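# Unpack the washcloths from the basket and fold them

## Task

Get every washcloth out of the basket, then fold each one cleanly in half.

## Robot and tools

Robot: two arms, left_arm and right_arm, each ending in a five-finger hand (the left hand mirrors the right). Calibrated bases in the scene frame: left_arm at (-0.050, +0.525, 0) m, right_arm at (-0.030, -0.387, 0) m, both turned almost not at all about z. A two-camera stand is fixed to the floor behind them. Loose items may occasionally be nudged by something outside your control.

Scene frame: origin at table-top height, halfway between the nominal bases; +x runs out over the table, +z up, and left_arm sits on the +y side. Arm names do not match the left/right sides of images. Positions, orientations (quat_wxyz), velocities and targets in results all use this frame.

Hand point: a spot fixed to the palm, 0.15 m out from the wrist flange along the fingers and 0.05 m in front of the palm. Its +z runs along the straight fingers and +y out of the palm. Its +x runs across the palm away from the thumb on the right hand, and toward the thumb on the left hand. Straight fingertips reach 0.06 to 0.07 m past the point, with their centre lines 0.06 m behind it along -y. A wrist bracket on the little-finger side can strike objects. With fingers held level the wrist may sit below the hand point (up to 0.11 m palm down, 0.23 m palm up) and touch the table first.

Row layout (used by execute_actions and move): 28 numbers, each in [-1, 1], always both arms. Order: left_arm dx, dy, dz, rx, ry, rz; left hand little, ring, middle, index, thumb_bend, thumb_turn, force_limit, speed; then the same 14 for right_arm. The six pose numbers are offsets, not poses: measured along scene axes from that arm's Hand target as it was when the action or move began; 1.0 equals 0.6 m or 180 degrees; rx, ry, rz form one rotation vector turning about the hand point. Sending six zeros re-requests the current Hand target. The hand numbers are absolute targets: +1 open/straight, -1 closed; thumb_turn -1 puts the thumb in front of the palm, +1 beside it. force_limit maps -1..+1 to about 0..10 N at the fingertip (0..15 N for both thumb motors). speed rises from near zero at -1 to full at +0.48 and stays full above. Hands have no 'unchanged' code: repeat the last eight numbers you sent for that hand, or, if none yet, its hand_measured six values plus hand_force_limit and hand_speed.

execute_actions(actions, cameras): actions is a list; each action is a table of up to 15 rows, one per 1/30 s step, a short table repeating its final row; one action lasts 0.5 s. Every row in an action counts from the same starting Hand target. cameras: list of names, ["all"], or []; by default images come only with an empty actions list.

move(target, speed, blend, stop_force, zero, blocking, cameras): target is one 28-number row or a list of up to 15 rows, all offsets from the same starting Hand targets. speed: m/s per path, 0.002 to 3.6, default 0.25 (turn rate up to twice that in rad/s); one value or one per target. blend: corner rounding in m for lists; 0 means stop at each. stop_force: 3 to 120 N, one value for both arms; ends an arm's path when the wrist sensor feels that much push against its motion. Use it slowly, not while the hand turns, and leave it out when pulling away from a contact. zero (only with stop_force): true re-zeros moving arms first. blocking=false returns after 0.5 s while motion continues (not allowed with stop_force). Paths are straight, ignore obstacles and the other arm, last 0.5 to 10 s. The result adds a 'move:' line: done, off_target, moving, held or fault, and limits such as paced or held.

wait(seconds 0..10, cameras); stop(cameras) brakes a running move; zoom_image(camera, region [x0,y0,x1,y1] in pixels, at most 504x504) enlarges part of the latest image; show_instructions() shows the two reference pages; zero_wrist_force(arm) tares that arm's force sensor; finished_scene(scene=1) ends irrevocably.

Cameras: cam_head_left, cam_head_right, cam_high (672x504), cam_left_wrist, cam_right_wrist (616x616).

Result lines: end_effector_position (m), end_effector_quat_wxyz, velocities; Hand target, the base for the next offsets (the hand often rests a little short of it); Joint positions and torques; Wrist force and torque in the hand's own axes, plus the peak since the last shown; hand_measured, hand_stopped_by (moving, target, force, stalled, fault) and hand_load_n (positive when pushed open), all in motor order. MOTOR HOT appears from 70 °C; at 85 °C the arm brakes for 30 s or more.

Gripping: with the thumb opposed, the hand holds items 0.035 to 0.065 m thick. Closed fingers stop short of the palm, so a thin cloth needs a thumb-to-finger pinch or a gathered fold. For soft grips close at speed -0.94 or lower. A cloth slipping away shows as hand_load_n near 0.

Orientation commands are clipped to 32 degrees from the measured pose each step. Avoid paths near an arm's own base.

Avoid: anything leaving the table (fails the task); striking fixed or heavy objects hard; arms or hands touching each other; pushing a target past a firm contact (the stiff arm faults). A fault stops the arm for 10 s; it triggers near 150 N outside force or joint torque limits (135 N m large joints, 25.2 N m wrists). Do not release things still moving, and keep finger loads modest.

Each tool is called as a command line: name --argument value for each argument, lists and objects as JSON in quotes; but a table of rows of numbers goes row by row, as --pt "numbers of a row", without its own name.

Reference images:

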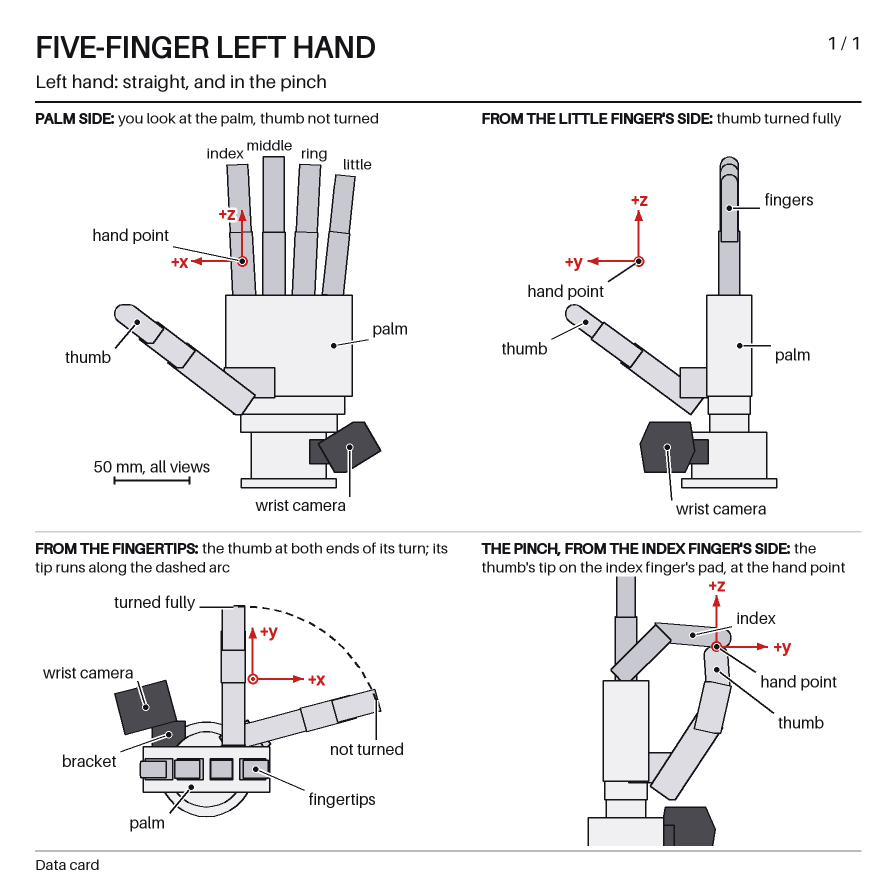

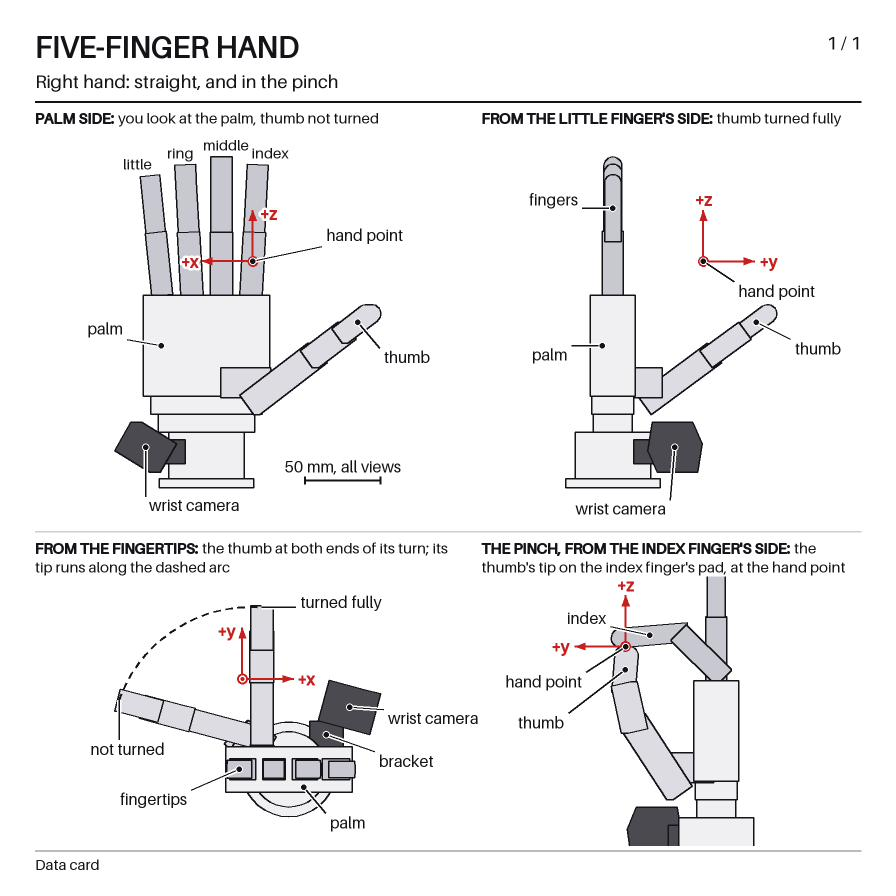

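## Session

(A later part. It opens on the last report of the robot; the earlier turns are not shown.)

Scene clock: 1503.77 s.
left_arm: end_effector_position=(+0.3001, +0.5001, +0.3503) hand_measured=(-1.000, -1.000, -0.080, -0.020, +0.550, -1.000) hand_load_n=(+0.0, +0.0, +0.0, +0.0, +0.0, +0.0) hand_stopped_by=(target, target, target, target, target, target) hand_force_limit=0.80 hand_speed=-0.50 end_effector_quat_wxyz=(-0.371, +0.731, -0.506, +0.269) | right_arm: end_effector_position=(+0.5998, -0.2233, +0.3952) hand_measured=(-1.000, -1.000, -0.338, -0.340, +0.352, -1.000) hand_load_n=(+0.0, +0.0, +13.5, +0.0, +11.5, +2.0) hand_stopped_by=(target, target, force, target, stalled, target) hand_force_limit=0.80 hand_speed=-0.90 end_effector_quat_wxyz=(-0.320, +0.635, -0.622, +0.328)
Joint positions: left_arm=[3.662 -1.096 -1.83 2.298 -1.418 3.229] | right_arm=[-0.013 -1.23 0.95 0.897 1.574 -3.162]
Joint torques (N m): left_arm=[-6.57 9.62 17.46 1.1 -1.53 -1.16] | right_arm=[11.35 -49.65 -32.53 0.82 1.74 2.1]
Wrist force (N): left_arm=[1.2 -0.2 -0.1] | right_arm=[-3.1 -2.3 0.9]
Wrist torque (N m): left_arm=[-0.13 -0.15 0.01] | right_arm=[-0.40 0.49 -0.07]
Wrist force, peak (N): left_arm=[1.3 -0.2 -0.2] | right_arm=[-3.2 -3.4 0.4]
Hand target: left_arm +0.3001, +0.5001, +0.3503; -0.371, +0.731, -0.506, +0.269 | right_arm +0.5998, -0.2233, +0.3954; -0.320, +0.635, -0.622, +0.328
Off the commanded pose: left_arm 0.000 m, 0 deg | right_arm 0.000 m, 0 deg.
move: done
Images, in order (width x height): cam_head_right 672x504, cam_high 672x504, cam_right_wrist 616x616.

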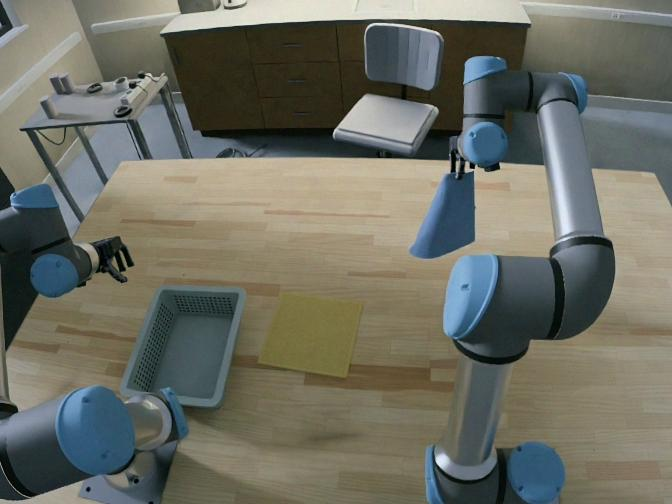

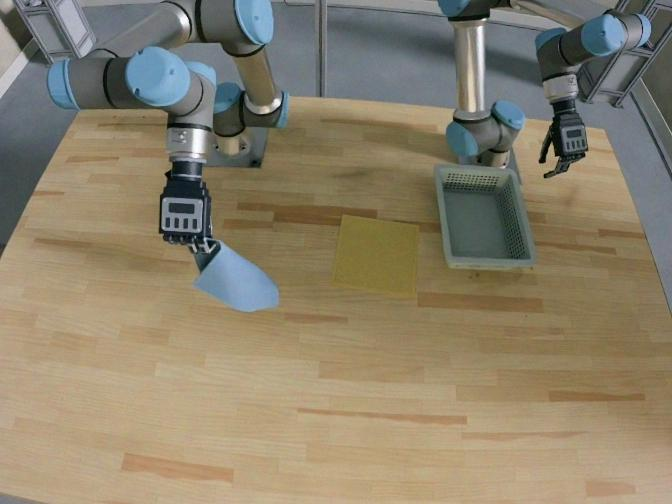

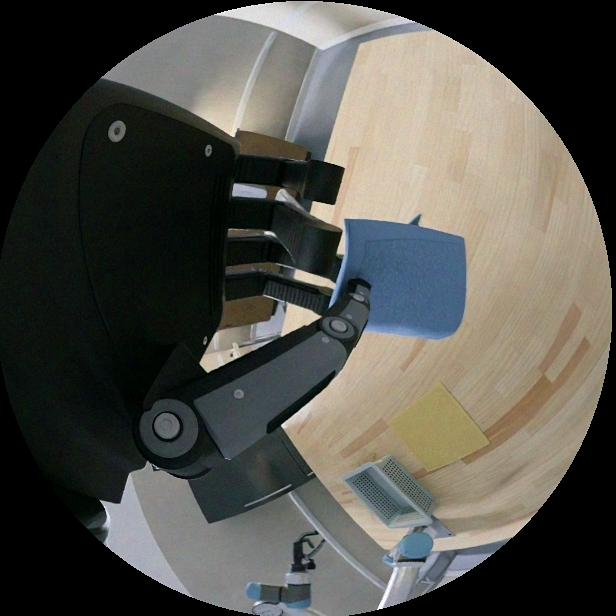

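move --pt "0 0 0 0 0 0 -1 -1 -0.08 -0.02 0.55 -1 0.8 -0.5 0 0 -0.16 0 0 0 -1 -1 -0.34 -0.34 0.34 -1 0.8 -0.9" --pt "0 0 0 0 0 0 -1 -1 -0.08 -0.02 0.55 -1 0.8 -0.5 -0.15 0 -0.26 0 0 0 -1 -1 -0.34 -0.34 0.34 -1 0.8 -0.9" --speed 0.08 --blend 0.01 --cameras '["cam_high","cam_head_right","cam_right_wrist"]'

Scene clock: 1511.03 s.
left_arm: end_effector_position=(+0.3001, +0.5001, +0.3503) hand_measured=(-1.000, -1.000, -0.080, -0.020, +0.550, -1.000) hand_load_n=(+0.0, +0.0, +0.0, +0.0, +0.0, +0.0) hand_stopped_by=(target, target, target, target, target, target) hand_force_limit=0.80 hand_speed=-0.50 end_effector_quat_wxyz=(-0.371, +0.731, -0.506, +0.269) | right_arm: end_effector_position=(+0.5098, -0.2233, +0.2396) hand_measured=(-1.000, -1.000, -0.338, -0.340, +0.352, -1.000) hand_load_n=(+0.0, +0.0, +13.5, +0.0, +12.0, +2.5) hand_stopped_by=(target, target, force, target, stalled, target) hand_force_limit=0.80 hand_speed=-0.90 end_effector_quat_wxyz=(-0.320, +0.635, -0.622, +0.329)
Joint positions: left_arm=[3.662 -1.096 -1.83 2.298 -1.418 3.229] | right_arm=[-0.012 -1.469 1.648 0.438 1.575 -3.162]
Joint torques (N m): left_arm=[-6.72 10.64 17.17 1.33 -1.39 -1.14] | right_arm=[0.22 -14.86 -16.33 2.45 -1.4 1.67]
Wrist force (N): left_arm=[1.1 -0.2 -0.1] | right_arm=[-2.8 -2.3 0.9]
Wrist torque (N m): left_arm=[-0.11 -0.13 0.00] | right_arm=[-0.41 0.45 -0.07]
Wrist force, peak (N): left_arm=[1.3 -0.4 -0.2] | right_arm=[-3.2 -3.3 0.8]
Hand target: left_arm +0.3001, +0.5001, +0.3503; -0.371, +0.731, -0.506, +0.269 | right_arm +0.5098, -0.2233, +0.2394; -0.320, +0.635, -0.622, +0.328
Off the commanded pose: left_arm 0.000 m, 0 deg | right_arm 0.000 m, 0 deg.
move: done
Images, in order (width x height): cam_head_right 672x504, cam_high 672x504, cam_right_wrist 616x616.

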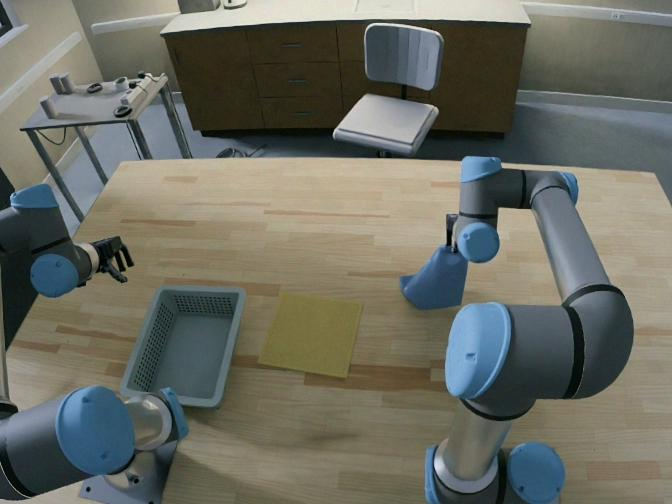

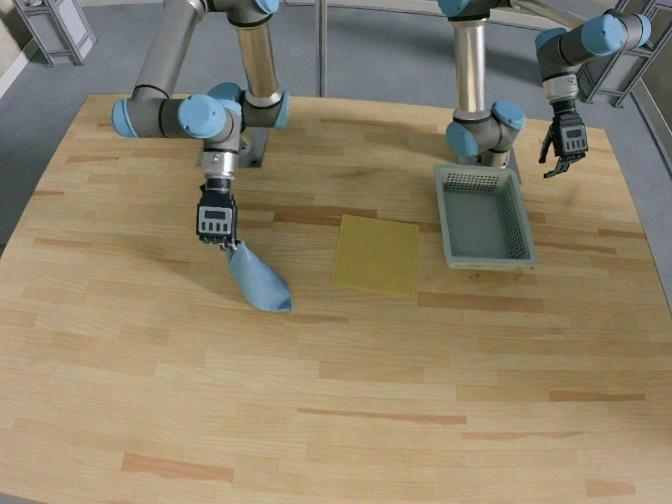

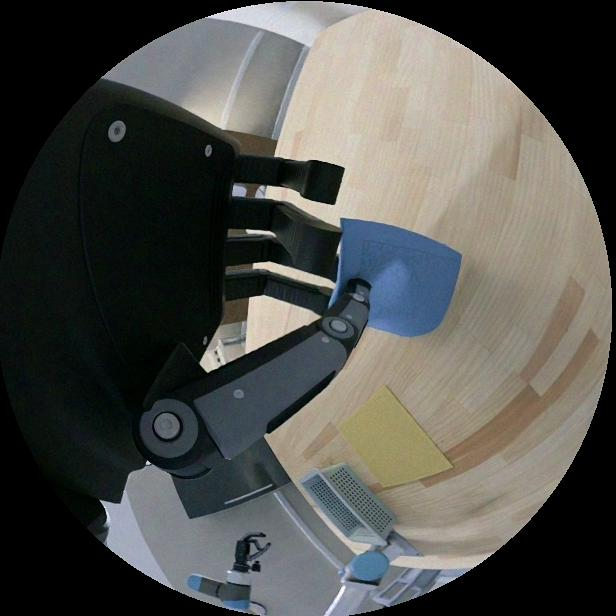

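zoom_image --camera "cam_high" --region '[180, 200, 320, 330]'

zoom_image --camera "cam_head_right" --region '[360, 180, 520, 340]'

Scaled by 3.600 from the camera's 672x504 image, which has a finer 960x720 frame.

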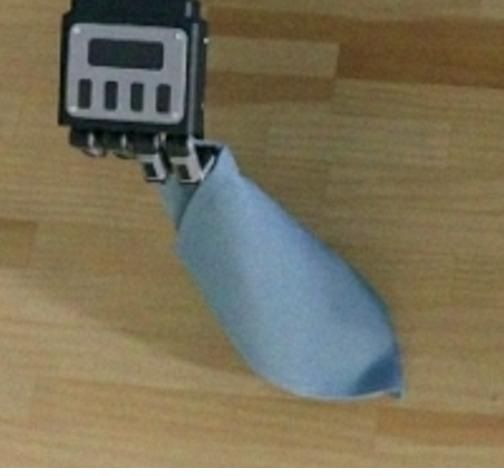

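Scaled by 3.150 from the camera's 672x504 image, which has a finer 960x720 frame.

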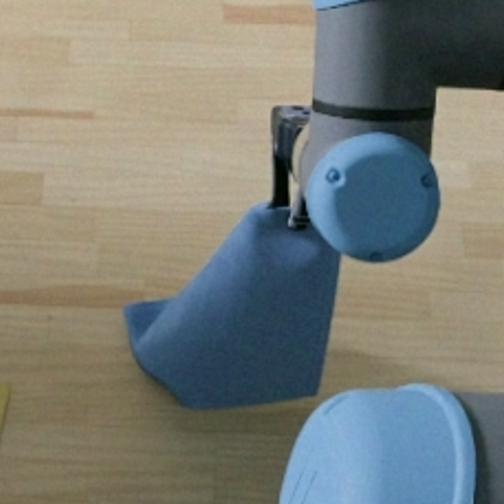

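move --pt "0 0 0 0 0 0 -1 -1 -0.08 -0.02 0.55 -1 0.8 -0.5 -0.13 0 -0.12 0 0 0 -1 -1 -0.34 -0.34 0.34 -1 0.8 -0.9" --pt "0 0 0 0 0 0 -1 -1 -0.08 -0.02 0.55 -1 0.8 -0.5 -0.27 0 -0.33 0 0 0 -1 -1 -0.34 -0.34 0.34 -1 0.8 -0.9" --speed 0.08 --blend 0.01 --cameras '["cam_high","cam_head_right","cam_right_wrist"]'

zoom_image --camera "cam_high" --region '[180, 180, 320, 310]'

Scene clock: 1523.93 s.
left_arm: end_effector_position=(+0.3001, +0.5001, +0.3503) hand_measured=(-1.000, -1.000, -0.080, -0.020, +0.550, -1.000) hand_load_n=(+0.0, +0.0, +0.0, +0.0, +0.0, +0.0) hand_stopped_by=(target, target, target, target, target, target) hand_force_limit=0.80 hand_speed=-0.50 end_effector_quat_wxyz=(-0.371, +0.731, -0.506, +0.269) | right_arm: end_effector_position=(+0.3478, -0.2233, +0.0414) hand_measured=(-1.000, -1.000, -0.338, -0.340, +0.352, -1.000) hand_load_n=(+0.5, +0.0, +13.0, -0.5, +11.5, +2.5) hand_stopped_by=(target, target, force, target, stalled, target) hand_force_limit=0.80 hand_speed=-0.90 end_effector_quat_wxyz=(-0.320, +0.635, -0.622, +0.328)
Joint positions: left_arm=[3.662 -1.096 -1.83 2.298 -1.418 3.229] | right_arm=[-0.01 -1.611 2.37 -0.141 1.576 -3.161]
Joint torques (N m): left_arm=[-5.29 10.49 17.12 1.24 -1.38 -1.09] | right_arm=[9.66 -28.61 -17.65 0.54 0.71 2.21]
Wrist force (N): left_arm=[1.2 -0.2 -0.2] | right_arm=[-2.9 -2.5 0.8]
Wrist torque (N m): left_arm=[-0.13 -0.16 0.01] | right_arm=[-0.45 0.46 -0.19]
Wrist force, peak (N): left_arm=[1.4 -0.2 0.0] | right_arm=[-2.9 -3.3 1.1]
Hand target: left_arm +0.3001, +0.5001, +0.3503; -0.371, +0.731, -0.506, +0.269 | right_arm +0.3478, -0.2233, +0.0414; -0.320, +0.635, -0.622, +0.328
Off the commanded pose: left_arm 0.000 m, 0 deg | right_arm 0.000 m, 0 deg.
move: done
Images, in order (width x height): cam_head_right 672x504, cam_high 672x504, cam_right_wrist 616x616.

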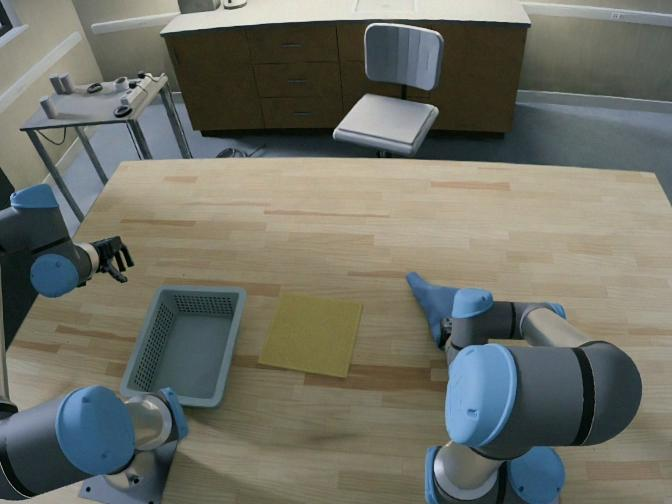

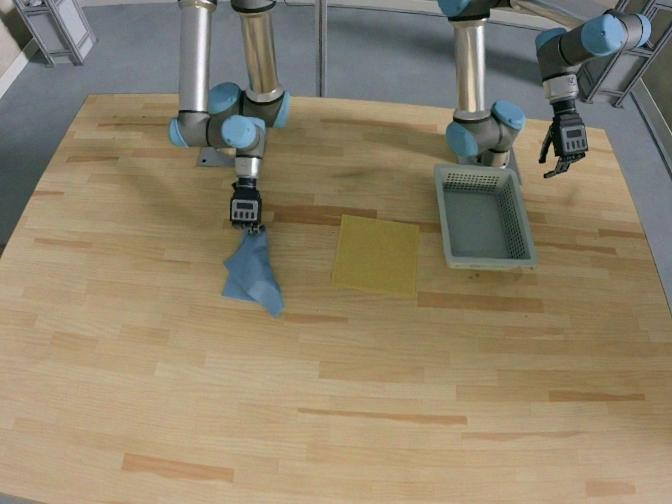

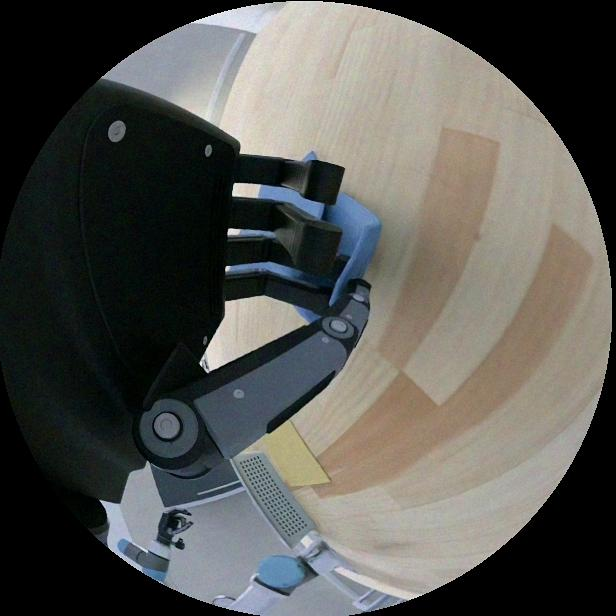

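Scaled by 3.600 from the camera's 672x504 image, which has a finer 960x720 frame.

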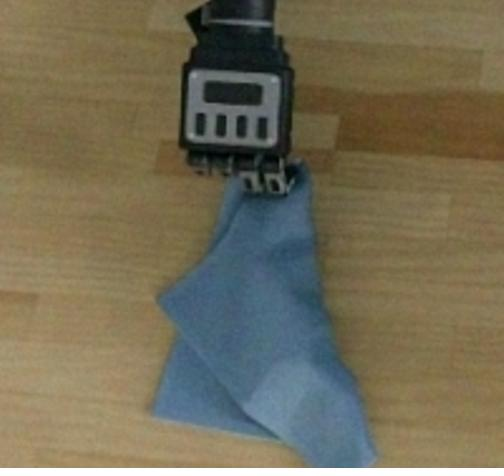

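move --pt "0 0 0 0 0 0 -1 -1 -0.08 -0.02 0.55 -1 0.8 -0.5 0 0 0 0 0 0 -1 -1 -0.1 -0.1 0.6 -1 0.8 -0.7" --speed 0.08

move --pt "0 0 0 0 0 0 -1 -1 -0.08 -0.02 0.55 -1 0.8 -0.5 -0.03 0 0.15 0 0 0 -1 -1 -0.08 -0.02 0.6 -1 0.8 -0.7" --pt "0 0 0 0 0 0 -1 -1 -0.08 -0.02 0.55 -1 0.8 -0.5 -0.03 -0.2 0.4 0 0 0 -1 -1 -0.08 -0.02 0.55 -1 0.8 -0.7" --speed 0.1 --cameras '["cam_high","cam_head_right","cam_right_wrist"]'

zoom_image --camera "cam_high" --region '[180, 180, 320, 310]'

Scene clock: 1535.53 s.
left_arm: end_effector_position=(+0.3001, +0.5001, +0.3503) hand_measured=(-1.000, -1.000, -0.080, -0.020, +0.550, -1.000) hand_load_n=(+0.0, +0.0, +0.0, +0.0, +0.0, +0.0) hand_stopped_by=(target, target, target, target, target, target) hand_force_limit=0.80 hand_speed=-0.50 end_effector_quat_wxyz=(-0.371, +0.731, -0.506, +0.269) | right_arm: end_effector_position=(+0.3478, -0.2233, +0.0414) hand_measured=(-1.000, -1.000, -0.100, -0.100, +0.600, -1.000) hand_load_n=(+0.0, +0.0, +0.0, +0.0, +0.0, +0.0) hand_stopped_by=(target, target, target, target, target, target) hand_force_limit=0.80 hand_speed=-0.70 end_effector_quat_wxyz=(-0.320, +0.635, -0.622, +0.328)
Joint positions: left_arm=[3.662 -1.096 -1.83 2.298 -1.418 3.229] | right_arm=[-0.01 -1.611 2.37 -0.141 1.576 -3.161]
Joint torques (N m): left_arm=[-5.97 10.29 17.2 1.22 -1.35 -1.16] | right_arm=[-5.9 -26.96 -6.28 -1 -0.97 0.86]
Wrist force (N): left_arm=[1.2 -0.2 -0.1] | right_arm=[-2.8 -2.5 1.2]
Wrist torque (N m): left_arm=[-0.12 -0.15 0.00] | right_arm=[-0.45 0.43 -0.18]
Wrist force, peak (N): left_arm=[1.4 -0.2 -0.2] | right_arm=[-3.1 -2.6 1.0]
Hand target: left_arm +0.3001, +0.5001, +0.3503; -0.371, +0.731, -0.506, +0.269 | right_arm +0.3478, -0.2233, +0.0414; -0.320, +0.635, -0.622, +0.328
Off the commanded pose: left_arm 0.000 m, 0 deg | right_arm 0.000 m, 0 deg.
move: done

Scene clock: 1539.63 s.
left_arm: end_effector_position=(+0.3001, +0.5001, +0.3503) hand_measured=(-1.000, -1.000, -0.080, -0.020, +0.550, -1.000) hand_load_n=(+0.0, +0.5, +0.0, +0.0, +0.0, +0.0) hand_stopped_by=(target, target, target, target, target, target) hand_force_limit=0.80 hand_speed=-0.50 end_effector_quat_wxyz=(-0.371, +0.731, -0.506, +0.269) | right_arm: end_effector_position=(+0.3298, -0.3433, +0.2814) hand_measured=(-1.000, -1.000, -0.080, -0.020, +0.550, -1.000) hand_load_n=(+0.0, +0.0, +0.0, +0.0, +0.0, +0.0) hand_stopped_by=(target, target, target, target, target, target) hand_force_limit=0.80 hand_speed=-0.70 end_effector_quat_wxyz=(-0.320, +0.635, -0.622, +0.328)
Joint positions: left_arm=[3.662 -1.096 -1.83 2.298 -1.418 3.229] | right_arm=[-0.71 -2.026 2.013 0.758 1.023 -3.613]
Joint torques (N m): left_arm=[-5.41 11 15.88 1.17 -1.58 -0.99] | right_arm=[-6.59 12.53 -32.8 2.39 -2.02 -2.09]
Wrist force (N): left_arm=[1.0 -0.2 -0.1] | right_arm=[-2.7 -2.5 1.2]
Wrist torque (N m): left_arm=[-0.13 -0.12 -0.01] | right_arm=[-0.50 0.38 -0.15]
Wrist force, peak (N): left_arm=[1.3 -0.3 -0.2] | right_arm=[-3.0 -3.2 0.8]
Hand target: left_arm +0.3001, +0.5001, +0.3503; -0.371, +0.731, -0.506, +0.269 | right_arm +0.3298, -0.3433, +0.2814; -0.320, +0.635, -0.622, +0.328
Off the commanded pose: left_arm 0.000 m, 0 deg | right_arm 0.000 m, 0 deg.
move: done
Images, in order (width x height): cam_head_right 672x504, cam_high 672x504, cam_right_wrist 616x616.

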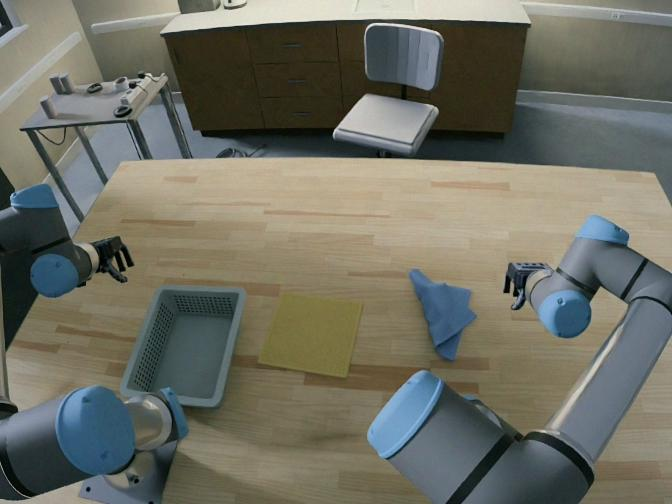

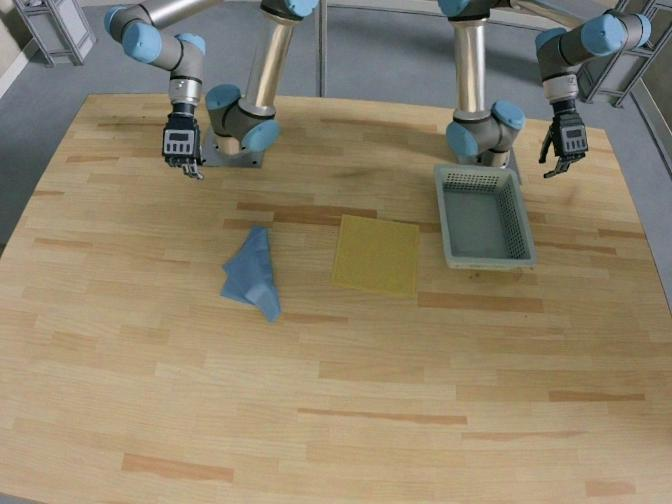

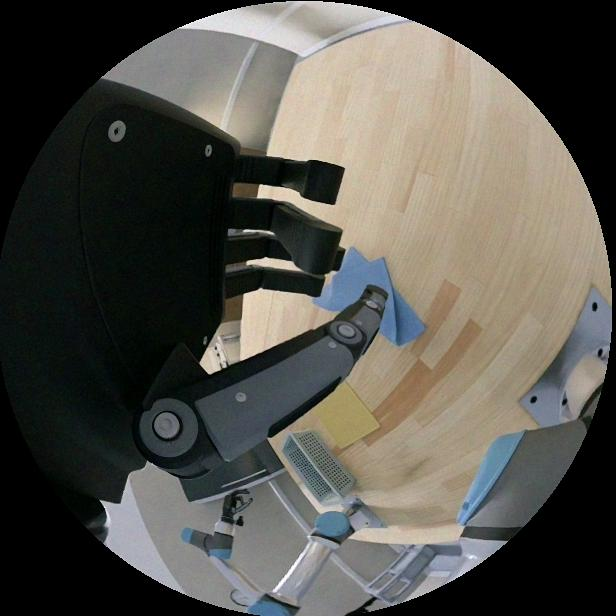

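Scaled by 3.600 from the camera's 672x504 image, which has a finer 960x720 frame.

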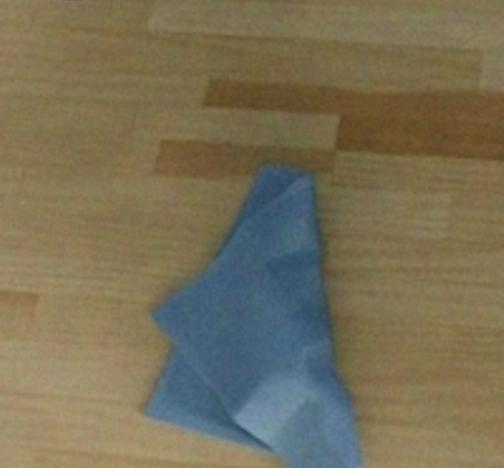

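zoom_image --camera "cam_head_right" --region '[380, 240, 510, 380]'

Scaled by 3.600 from the camera's 672x504 image, which has a finer 960x720 frame.

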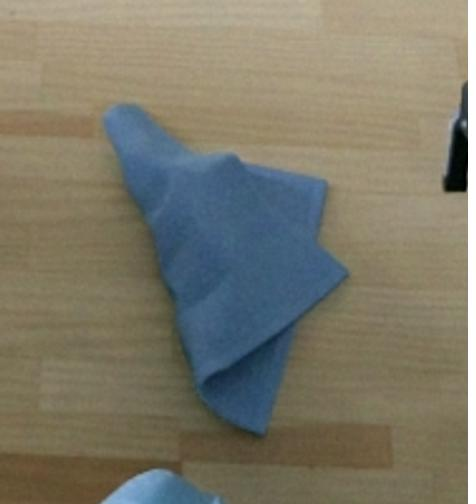

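move --pt "0 0 0 0 0 0 -1 -1 -0.08 -0.02 0.55 -1 0.8 -0.5 0.233 0.088 0 0 0 -0.289 -1 -1 -0.08 -0.02 0.55 -1 0.8 -0.7" --pt "0 0 0 0 0 0 -1 -1 -0.08 -0.02 0.55 -1 0.8 -0.5 0.233 0.088 -0.28 0 0 -0.289 -1 -1 -0.08 -0.02 0.55 -1 0.8 -0.7" --speed 0.15 --cameras '["cam_high","cam_head_right","cam_right_wrist"]'

Scene clock: 1591.17 s.
left_arm: end_effector_position=(+0.3001, +0.5001, +0.3503) hand_measured=(-1.000, -1.000, -0.080, -0.020, +0.550, -1.000) hand_load_n=(+0.0, +0.0, +0.0, +0.0, +0.0, +0.0) hand_stopped_by=(target, target, target, target, target, target) hand_force_limit=0.80 hand_speed=-0.50 end_effector_quat_wxyz=(-0.371, +0.731, -0.506, +0.269) | right_arm: end_effector_position=(+0.4695, -0.2905, +0.1134) hand_measured=(-1.000, -1.000, -0.080, -0.020, +0.550, -1.000) hand_load_n=(+0.0, +0.0, +0.0, +0.0, +0.0, +0.0) hand_stopped_by=(target, target, target, target, target, target) hand_force_limit=0.80 hand_speed=-0.70 end_effector_quat_wxyz=(+0.144, -0.298, +0.837, -0.436)
Joint positions: left_arm=[3.662 -1.096 -1.83 2.298 -1.418 3.229] | right_arm=[0.184 -1.202 1.731 0.482 2.389 -2.304]
Joint torques (N m): left_arm=[-4.77 10.15 18.37 1.26 -1.51 -0.83] | right_arm=[-8.41 -39.65 -21.38 0.18 -0.51 -0.81]
Wrist force (N): left_arm=[1.1 -0.2 0.0] | right_arm=[-2.7 -1.8 1.3]
Wrist torque (N m): left_arm=[-0.13 -0.14 0.00] | right_arm=[-0.30 0.44 0.07]
Wrist force, peak (N): left_arm=[1.4 -0.1 -0.1] | right_arm=[-2.7 -3.9 0.4]
Hand target: left_arm +0.3001, +0.5001, +0.3503; -0.371, +0.731, -0.506, +0.269 | right_arm +0.4696, -0.2905, +0.1134; +0.144, -0.298, +0.837, -0.436
Off the commanded pose: left_arm 0.000 m, 0 deg | right_arm 0.000 m, 0 deg.
move: done
Images, in order (width x height): cam_head_right 672x504, cam_high 672x504, cam_right_wrist 616x616.

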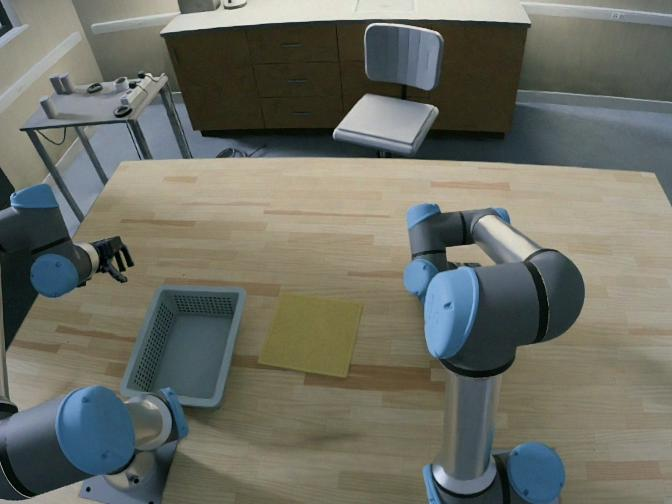

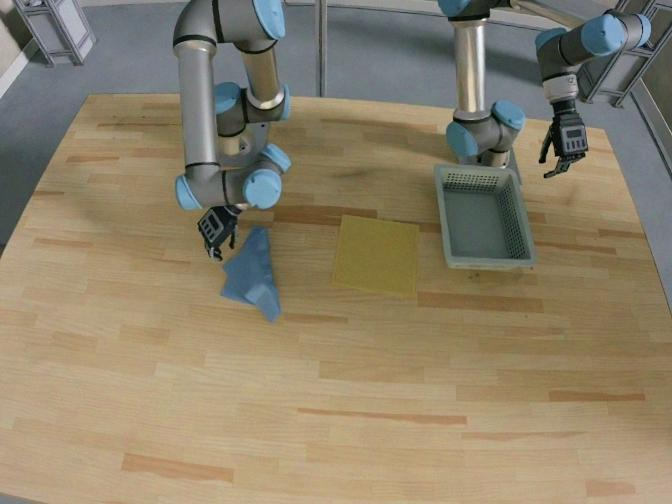

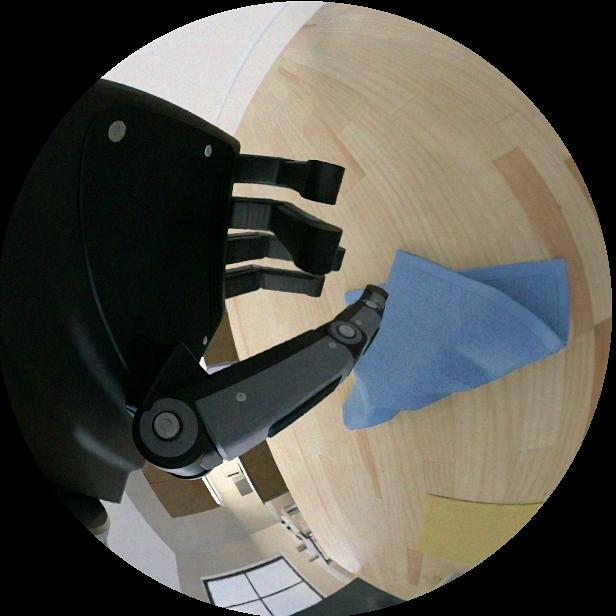

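move --pt "0 0 0 0 0 0 -1 -1 -0.08 -0.02 0.55 -1 0.8 -0.5 0 0 -0.105 0 0 0 -1 -1 -0.08 -0.02 0.55 -1 0.8 -0.7" --speed 0.08 --cameras '["cam_high","cam_head_left","cam_right_wrist"]'

Scene clock: 1602.53 s.
left_arm: end_effector_position=(+0.3001, +0.5001, +0.3503) hand_measured=(-1.000, -1.000, -0.080, -0.020, +0.550, -1.000) hand_load_n=(+0.0, +0.0, +0.0, +0.0, +0.0, +0.0) hand_stopped_by=(target, target, target, target, target, target) hand_force_limit=0.80 hand_speed=-0.50 end_effector_quat_wxyz=(-0.371, +0.731, -0.506, +0.269) | right_arm: end_effector_position=(+0.4695, -0.2905, +0.0504) hand_measured=(-1.000, -1.000, -0.080, -0.020, +0.550, -1.000) hand_load_n=(+0.0, +0.0, +0.0, +0.0, +0.0, +0.0) hand_stopped_by=(target, target, target, target, target, target) hand_force_limit=0.80 hand_speed=-0.70 end_effector_quat_wxyz=(+0.144, -0.298, +0.837, -0.436)
Joint positions: left_arm=[3.662 -1.096 -1.83 2.298 -1.418 3.229] | right_arm=[0.184 -1.116 1.795 0.332 2.389 -2.304]
Joint torques (N m): left_arm=[-4.75 10.27 18.23 1.3 -1.5 -1.11] | right_arm=[5.36 -47.64 -26.57 3.03 0.95 -2.71]
Wrist force (N): left_arm=[1.1 -0.1 0.1] | right_arm=[-2.8 -1.7 1.3]
Wrist torque (N m): left_arm=[-0.13 -0.13 0.00] | right_arm=[-0.29 0.42 0.01]
Wrist force, peak (N): left_arm=[1.4 -0.2 0.1] | right_arm=[-3.1 -2.5 1.2]
Hand target: left_arm +0.3001, +0.5001, +0.3503; -0.371, +0.731, -0.506, +0.269 | right_arm +0.4696, -0.2905, +0.0504; +0.144, -0.298, +0.837, -0.436
Off the commanded pose: left_arm 0.000 m, 0 deg | right_arm 0.000 m, 0 deg.
move: done
Images, in order (width x height): cam_head_left 672x504, cam_high 672x504, cam_right_wrist 616x616.

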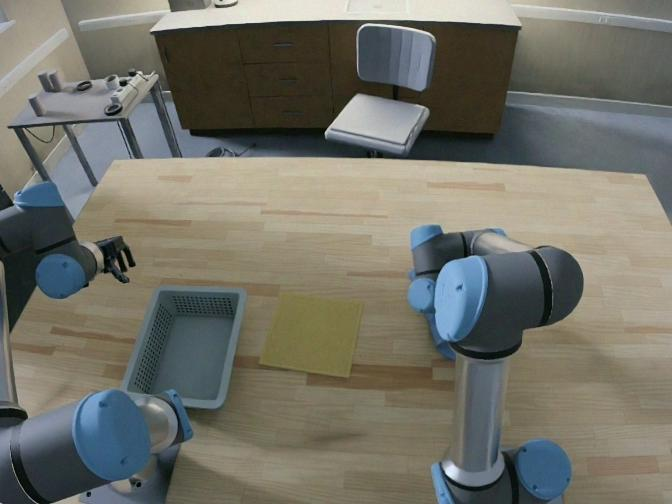

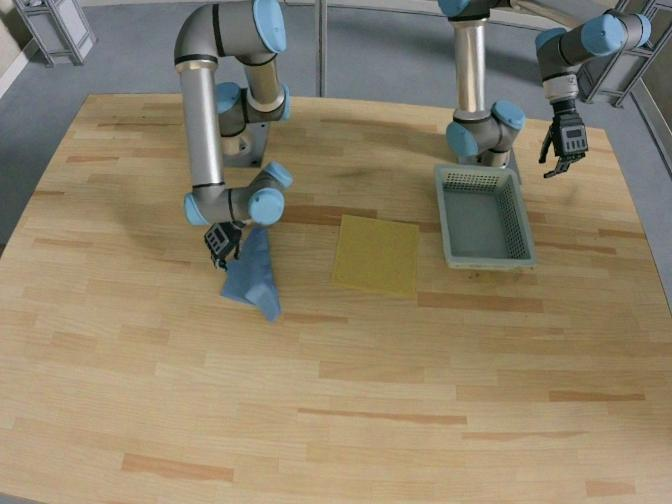

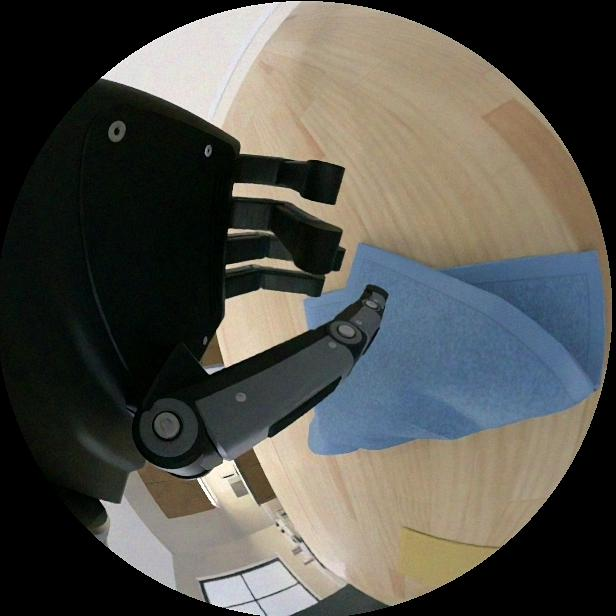

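move --pt "0 0 0 0 0 0 -1 -1 -0.08 -0.02 0.55 -1 0.8 -0.5 0.019 -0.0108 -0.025 0 0 0 -1 -1 -0.08 -0.02 0.55 -1 0.8 -0.7" --speed 0.05

move --pt "0 0 0 0 0 0 -1 -1 -0.08 -0.02 0.55 -1 0.8 -0.5 0 0 -0.045 0 0 0 -1 -1 -0.08 -0.02 0.55 -1 0.8 -0.7" --speed 0.008 --stop_force 5 --cameras '["cam_right_wrist"]'

Scene clock: 1619.70 s.
left_arm: end_effector_position=(+0.3001, +0.5001, +0.3503) hand_measured=(-1.000, -1.000, -0.080, -0.020, +0.550, -1.000) hand_load_n=(+0.0, +0.0, +0.0, +0.0, +0.0, +0.0) hand_stopped_by=(target, target, target, target, target, target) hand_force_limit=0.80 hand_speed=-0.50 end_effector_quat_wxyz=(-0.371, +0.731, -0.506, +0.269) | right_arm: end_effector_position=(+0.4812, -0.2970, +0.0353) hand_measured=(-1.000, -1.000, -0.080, -0.020, +0.550, -1.000) hand_load_n=(+0.0, +0.0, +0.0, +0.0, +0.0, +0.0) hand_stopped_by=(target, target, target, target, target, target) hand_force_limit=0.80 hand_speed=-0.70 end_effector_quat_wxyz=(+0.144, -0.298, +0.837, -0.436) end_effector_velocity=(-0.002, +0.000, +0.002) end_effector_angular_velocity=(+0.001, +0.001, -0.002)
Joint positions: left_arm=[3.662 -1.096 -1.83 2.298 -1.418 3.229] | right_arm=[0.163 -1.083 1.787 0.289 2.378 -2.329]
Joint velocities: left_arm=[within noise] | right_arm=[0.001 -0.005 0.001 0.007 0.001 0.004]
Joint torques (N m): left_arm=[-4.52 10.59 16.85 1.26 -1.51 -0.82] | right_arm=[13.05 -50.53 -11.32 3.68 2.29 2]
Wrist force (N): left_arm=[1.3 -0.2 -0.2] | right_arm=[-3.0 -1.9 1.0]
Wrist torque (N m): left_arm=[-0.12 -0.17 0.01] | right_arm=[-0.32 0.44 0.02]
Wrist force, peak (N): left_arm=[1.3 -0.4 0.0] | right_arm=[-3.4 -2.0 1.1]
Hand target: left_arm +0.3001, +0.5001, +0.3503; -0.371, +0.731, -0.506, +0.269 | right_arm +0.4810, -0.2970, +0.0354; +0.144, -0.298, +0.837, -0.436
Off the commanded pose: left_arm 0.000 m, 0 deg | right_arm 0.000 m, 0 deg.
move: done

Scene clock: 1622.67 s.
left_arm: end_effector_position=(+0.3001, +0.5001, +0.3503) hand_measured=(-1.000, -1.000, -0.080, -0.020, +0.550, -1.000) hand_load_n=(+0.5, +0.0, +0.0, +0.0, +0.0, +0.0) hand_stopped_by=(target, target, target, target, target, target) hand_force_limit=0.80 hand_speed=-0.50 end_effector_quat_wxyz=(-0.371, +0.731, -0.506, +0.269) | right_arm: end_effector_position=(+0.4810, -0.2970, +0.0210) hand_measured=(-1.000, -1.000, -0.080, -0.020, +0.550, -1.000) hand_load_n=(+0.0, +0.0, -1.0, +0.0, -0.5, +0.0) hand_stopped_by=(target, target, target, target, target, target) hand_force_limit=0.80 hand_speed=-0.70 end_effector_quat_wxyz=(+0.144, -0.298, +0.837, -0.436)
Joint positions: left_arm=[3.662 -1.096 -1.83 2.298 -1.418 3.229] | right_arm=[0.164 -1.061 1.797 0.256 2.378 -2.329]
Joint torques (N m): left_arm=[-4.13 10.66 17.8 1.21 -1.3 -1] | right_arm=[11.23 -49.14 -25.06 3.81 -0.08 1.73]
Wrist force (N): left_arm=[1.1 -0.1 0.0] | right_arm=[-3.1 -7.2 -1.7]
Wrist torque (N m): left_arm=[-0.12 -0.14 0.00] | right_arm=[-0.64 0.50 -0.14]
Wrist force, peak (N): left_arm=[1.4 -0.4 0.0] | right_arm=[-3.1 -9.7 -2.8]
Hand target: left_arm +0.3001, +0.5001, +0.3503; -0.371, +0.731, -0.506, +0.269 | right_arm +0.4810, -0.2970, +0.0210; +0.144, -0.298, +0.837, -0.436 (not the last commanded pose)
Off the commanded pose: left_arm 0.000 m, 0 deg | right_arm 0.013 m, 0 deg.
move: contact (right_arm)
Images, in order (width x height): cam_right_wrist 616x616.

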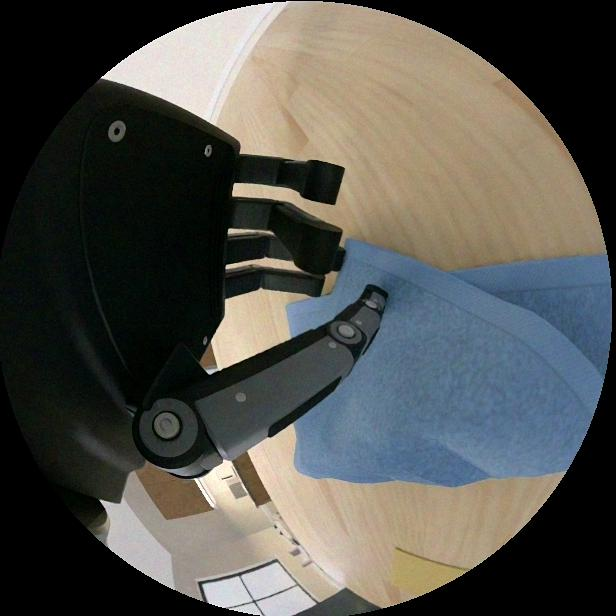

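zoom_image --camera "cam_right_wrist" --region '[260, 200, 460, 380]'

Scaled by 2.520 from the camera's 616x616 image, which has a finer 880x880 frame.

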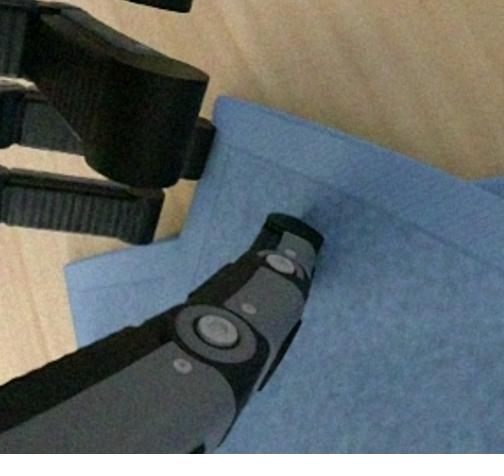

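move --pt "0 0 0 0 0 0 -1 -1 -0.08 -0.02 0.55 -1 0.8 -0.5 0 0 0.008 0 0 0 -1 -1 -0.08 -0.02 0.55 -1 0.8 -0.7" --pt "0 0 0 0 0 0 -1 -1 -0.08 -0.02 0.55 -1 0.8 -0.5 0.0051 -0.0066 0.008 0 0 0 -1 -1 -0.08 -0.02 0.55 -1 0.8 -0.7" --speed 0.03

move --pt "0 0 0 0 0 0 -1 -1 -0.08 -0.02 0.55 -1 0.8 -0.5 0 0 -0.03 0 0 0 -1 -1 -0.08 -0.02 0.55 -1 0.8 -0.7" --speed 0.006 --stop_force 5 --cameras '["cam_right_wrist"]'

zoom_image --camera "cam_right_wrist" --region '[260, 200, 460, 380]'

Scene clock: 1637.27 s.
left_arm: end_effector_position=(+0.3001, +0.5001, +0.3503) hand_measured=(-1.000, -1.000, -0.080, -0.020, +0.550, -1.000) hand_load_n=(+0.0, +0.0, +0.0, +0.0, +0.0, +0.0) hand_stopped_by=(target, target, target, target, target, target) hand_force_limit=0.80 hand_speed=-0.50 end_effector_quat_wxyz=(-0.371, +0.731, -0.506, +0.269) | right_arm: end_effector_position=(+0.4842, -0.3010, +0.0258) hand_measured=(-1.000, -1.000, -0.080, -0.020, +0.550, -1.000) hand_load_n=(+0.0, +0.5, +0.0, +0.0, +0.0, +0.0) hand_stopped_by=(target, target, target, target, target, target) hand_force_limit=0.80 hand_speed=-0.70 end_effector_quat_wxyz=(+0.144, -0.298, +0.837, -0.436) end_effector_velocity=(-0.001, +0.002, +0.000) end_effector_angular_velocity=(+0.002, -0.002, -0.002)
Joint positions: left_arm=[3.662 -1.096 -1.83 2.298 -1.418 3.229] | right_arm=[0.153 -1.069 1.792 0.26 2.372 -2.342]
Joint velocities: left_arm=[within noise] | right_arm=[0.005 0 0.001 0.003 0.002 0.008]
Joint torques (N m): left_arm=[-5.46 9.25 17.69 1.2 -1.57 -0.95] | right_arm=[13.22 -49.85 -15.4 2.89 2.73 1.98]
Wrist force (N): left_arm=[1.2 -0.2 -0.1] | right_arm=[-3.0 -2.1 1.1]
Wrist torque (N m): left_arm=[-0.12 -0.15 0.01] | right_arm=[-0.37 0.46 -0.03]
Wrist force, peak (N): left_arm=[1.3 -0.3 0.0] | right_arm=[-3.1 -7.6 -1.6]
Hand target: left_arm +0.3001, +0.5001, +0.3503; -0.371, +0.731, -0.506, +0.269 | right_arm +0.4841, -0.3009, +0.0258; +0.144, -0.298, +0.837, -0.436
Off the commanded pose: left_arm 0.000 m, 0 deg | right_arm 0.000 m, 0 deg.
move: done

Scene clock: 1639.37 s.
left_arm: end_effector_position=(+0.3001, +0.5001, +0.3503) hand_measured=(-1.000, -1.000, -0.080, -0.020, +0.550, -1.000) hand_load_n=(+0.0, +0.0, +0.5, +0.0, +0.0, +0.0) hand_stopped_by=(target, target, target, target, target, target) hand_force_limit=0.80 hand_speed=-0.50 end_effector_quat_wxyz=(-0.371, +0.731, -0.506, +0.269) | right_arm: end_effector_position=(+0.4841, -0.3009, +0.0205) hand_measured=(-1.000, -1.000, -0.080, -0.020, +0.550, -1.000) hand_load_n=(+0.0, +0.0, +0.0, +0.0, -1.5, +0.0) hand_stopped_by=(target, target, target, target, target, target) hand_force_limit=0.80 hand_speed=-0.70 end_effector_quat_wxyz=(+0.144, -0.298, +0.837, -0.436)
Joint positions: left_arm=[3.662 -1.096 -1.83 2.298 -1.418 3.229] | right_arm=[0.153 -1.061 1.796 0.248 2.372 -2.342]
Joint torques (N m): left_arm=[-4.7 9.87 17.13 1.19 -1.52 -0.95] | right_arm=[12 -49.24 -25.39 3.9 2.22 1.98]
Wrist force (N): left_arm=[1.2 -0.3 -0.1] | right_arm=[-2.6 -6.8 -1.7]
Wrist torque (N m): left_arm=[-0.13 -0.16 0.01] | right_arm=[-0.71 0.43 -0.14]
Wrist force, peak (N): left_arm=[1.3 -0.1 -0.1] | right_arm=[-3.1 -7.9 -2.5]
Hand target: left_arm +0.3001, +0.5001, +0.3503; -0.371, +0.731, -0.506, +0.269 | right_arm +0.4841, -0.3009, +0.0205; +0.144, -0.298, +0.837, -0.436 (not the last commanded pose)
Off the commanded pose: left_arm 0.000 m, 0 deg | right_arm 0.013 m, 0 deg.
move: contact (right_arm)
Images, in order (width x height): cam_right_wrist 616x616.

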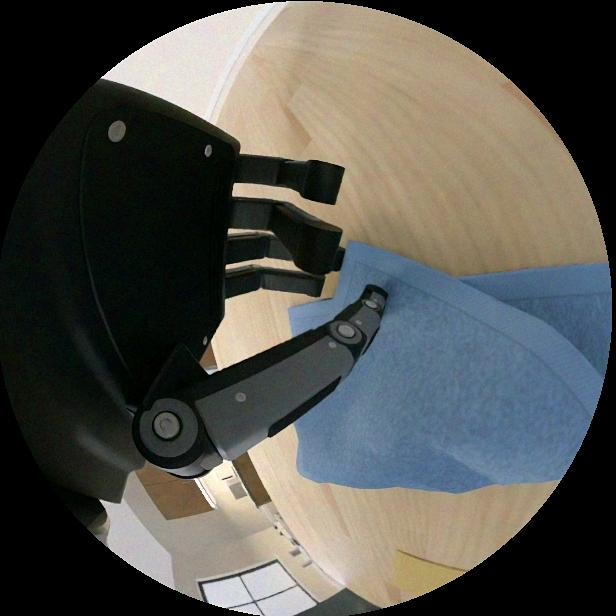

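Scaled by 2.520 from the camera's 616x616 image, which has a finer 880x880 frame.

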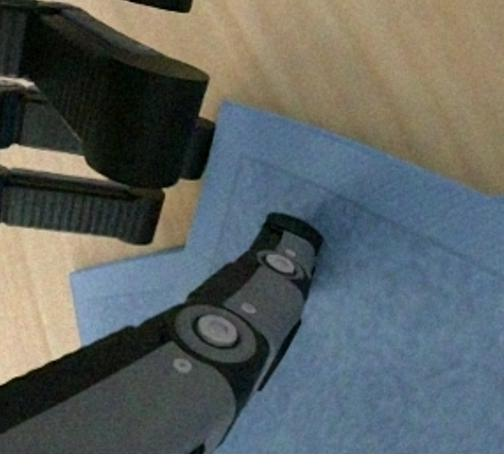

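execute_actions --actions '[[[0,0,0,0,0,0,-1,-1,-0.08,-0.02,0.55,-1,0.8,-0.5,0,0,0,0,0,0,-1,-1,-0.08,-0.02,0.65,-1,0.8,-0.92]],[[0,0,0,0,0,0,-1,-1,-0.08,-0.02,0.55,-1,0.8,-0.5,0,0,0,0,0,0,-1,-1,-0.08,-0.02,0.65,-1,0.8,-0.92]]]'

Scene clock: 1646.27 s.
left_arm: end_effector_position=(+0.3001, +0.5001, +0.3503) hand_measured=(-1.000, -1.000, -0.080, -0.020, +0.550, -1.000) hand_load_n=(+0.0, +0.0, +0.0, +0.0, +0.0, +0.0) hand_stopped_by=(target, target, target, target, target, target) hand_force_limit=0.80 hand_speed=-0.50 end_effector_quat_wxyz=(-0.371, +0.731, -0.506, +0.269) | right_arm: end_effector_position=(+0.4841, -0.3009, +0.0205) hand_measured=(-1.000, -1.000, -0.080, -0.020, +0.640, -1.000) hand_load_n=(+0.0, +0.0, +0.0, +0.0, -9.5, -1.5) hand_stopped_by=(target, target, target, target, stalled, target) hand_force_limit=0.80 hand_speed=-0.92 end_effector_quat_wxyz=(+0.144, -0.298, +0.837, -0.436)
Joint positions: left_arm=[3.662 -1.096 -1.83 2.298 -1.418 3.229] | right_arm=[0.153 -1.061 1.796 0.248 2.372 -2.342]
Joint torques (N m): left_arm=[-4.28 10.86 17.16 1.45 -1.39 -0.83] | right_arm=[8.1 -40.7 -18.13 3.83 -0.06 1.86]
Wrist force (N): left_arm=[1.2 -0.2 -0.1] | right_arm=[-2.5 -21.9 -4.3]
Wrist torque (N m): left_arm=[-0.12 -0.15 0.01] | right_arm=[-1.54 0.46 -0.37]
Wrist force, peak (N): left_arm=[1.3 -0.4 -0.1] | right_arm=[-2.7 -22.2 -4.3]
Hand target: left_arm +0.3001, +0.5001, +0.3503; -0.371, +0.731, -0.506, +0.269 | right_arm +0.4841, -0.3009, +0.0205; +0.144, -0.298, +0.837, -0.436
Off the commanded pose: left_arm 0.000 m, 0 deg | right_arm 0.000 m, 0 deg.
Step readings (end_effector_position of left_arm | right_arm):
0: (+0.3001, +0.5001, +0.3503) | (+0.4841, -0.3009, +0.0205)
1: (+0.3001, +0.5001, +0.3503) | (+0.4841, -0.3009, +0.0205)
2: (+0.3001, +0.5001, +0.3503) | (+0.4841, -0.3009, +0.0205)
4: (+0.3001, +0.5001, +0.3503) | (+0.4841, -0.3009, +0.0205)
8: (+0.3001, +0.5001, +0.3503) | (+0.4841, -0.3009, +0.0205)
15: (+0.3001, +0.5001, +0.3503) | (+0.4841, -0.3009, +0.0205)
16: (+0.3001, +0.5001, +0.3503) | (+0.4841, -0.3009, +0.0205)
17: (+0.3001, +0.5001, +0.3503) | (+0.4841, -0.3009, +0.0205)
19: (+0.3001, +0.5001, +0.3503) | (+0.4841, -0.3009, +0.0205)
23: (+0.3001, +0.5001, +0.3503) | (+0.4841, -0.3009, +0.0205)
30: (+0.3001, +0.5001, +0.3503) | (+0.4841, -0.3009, +0.0205)


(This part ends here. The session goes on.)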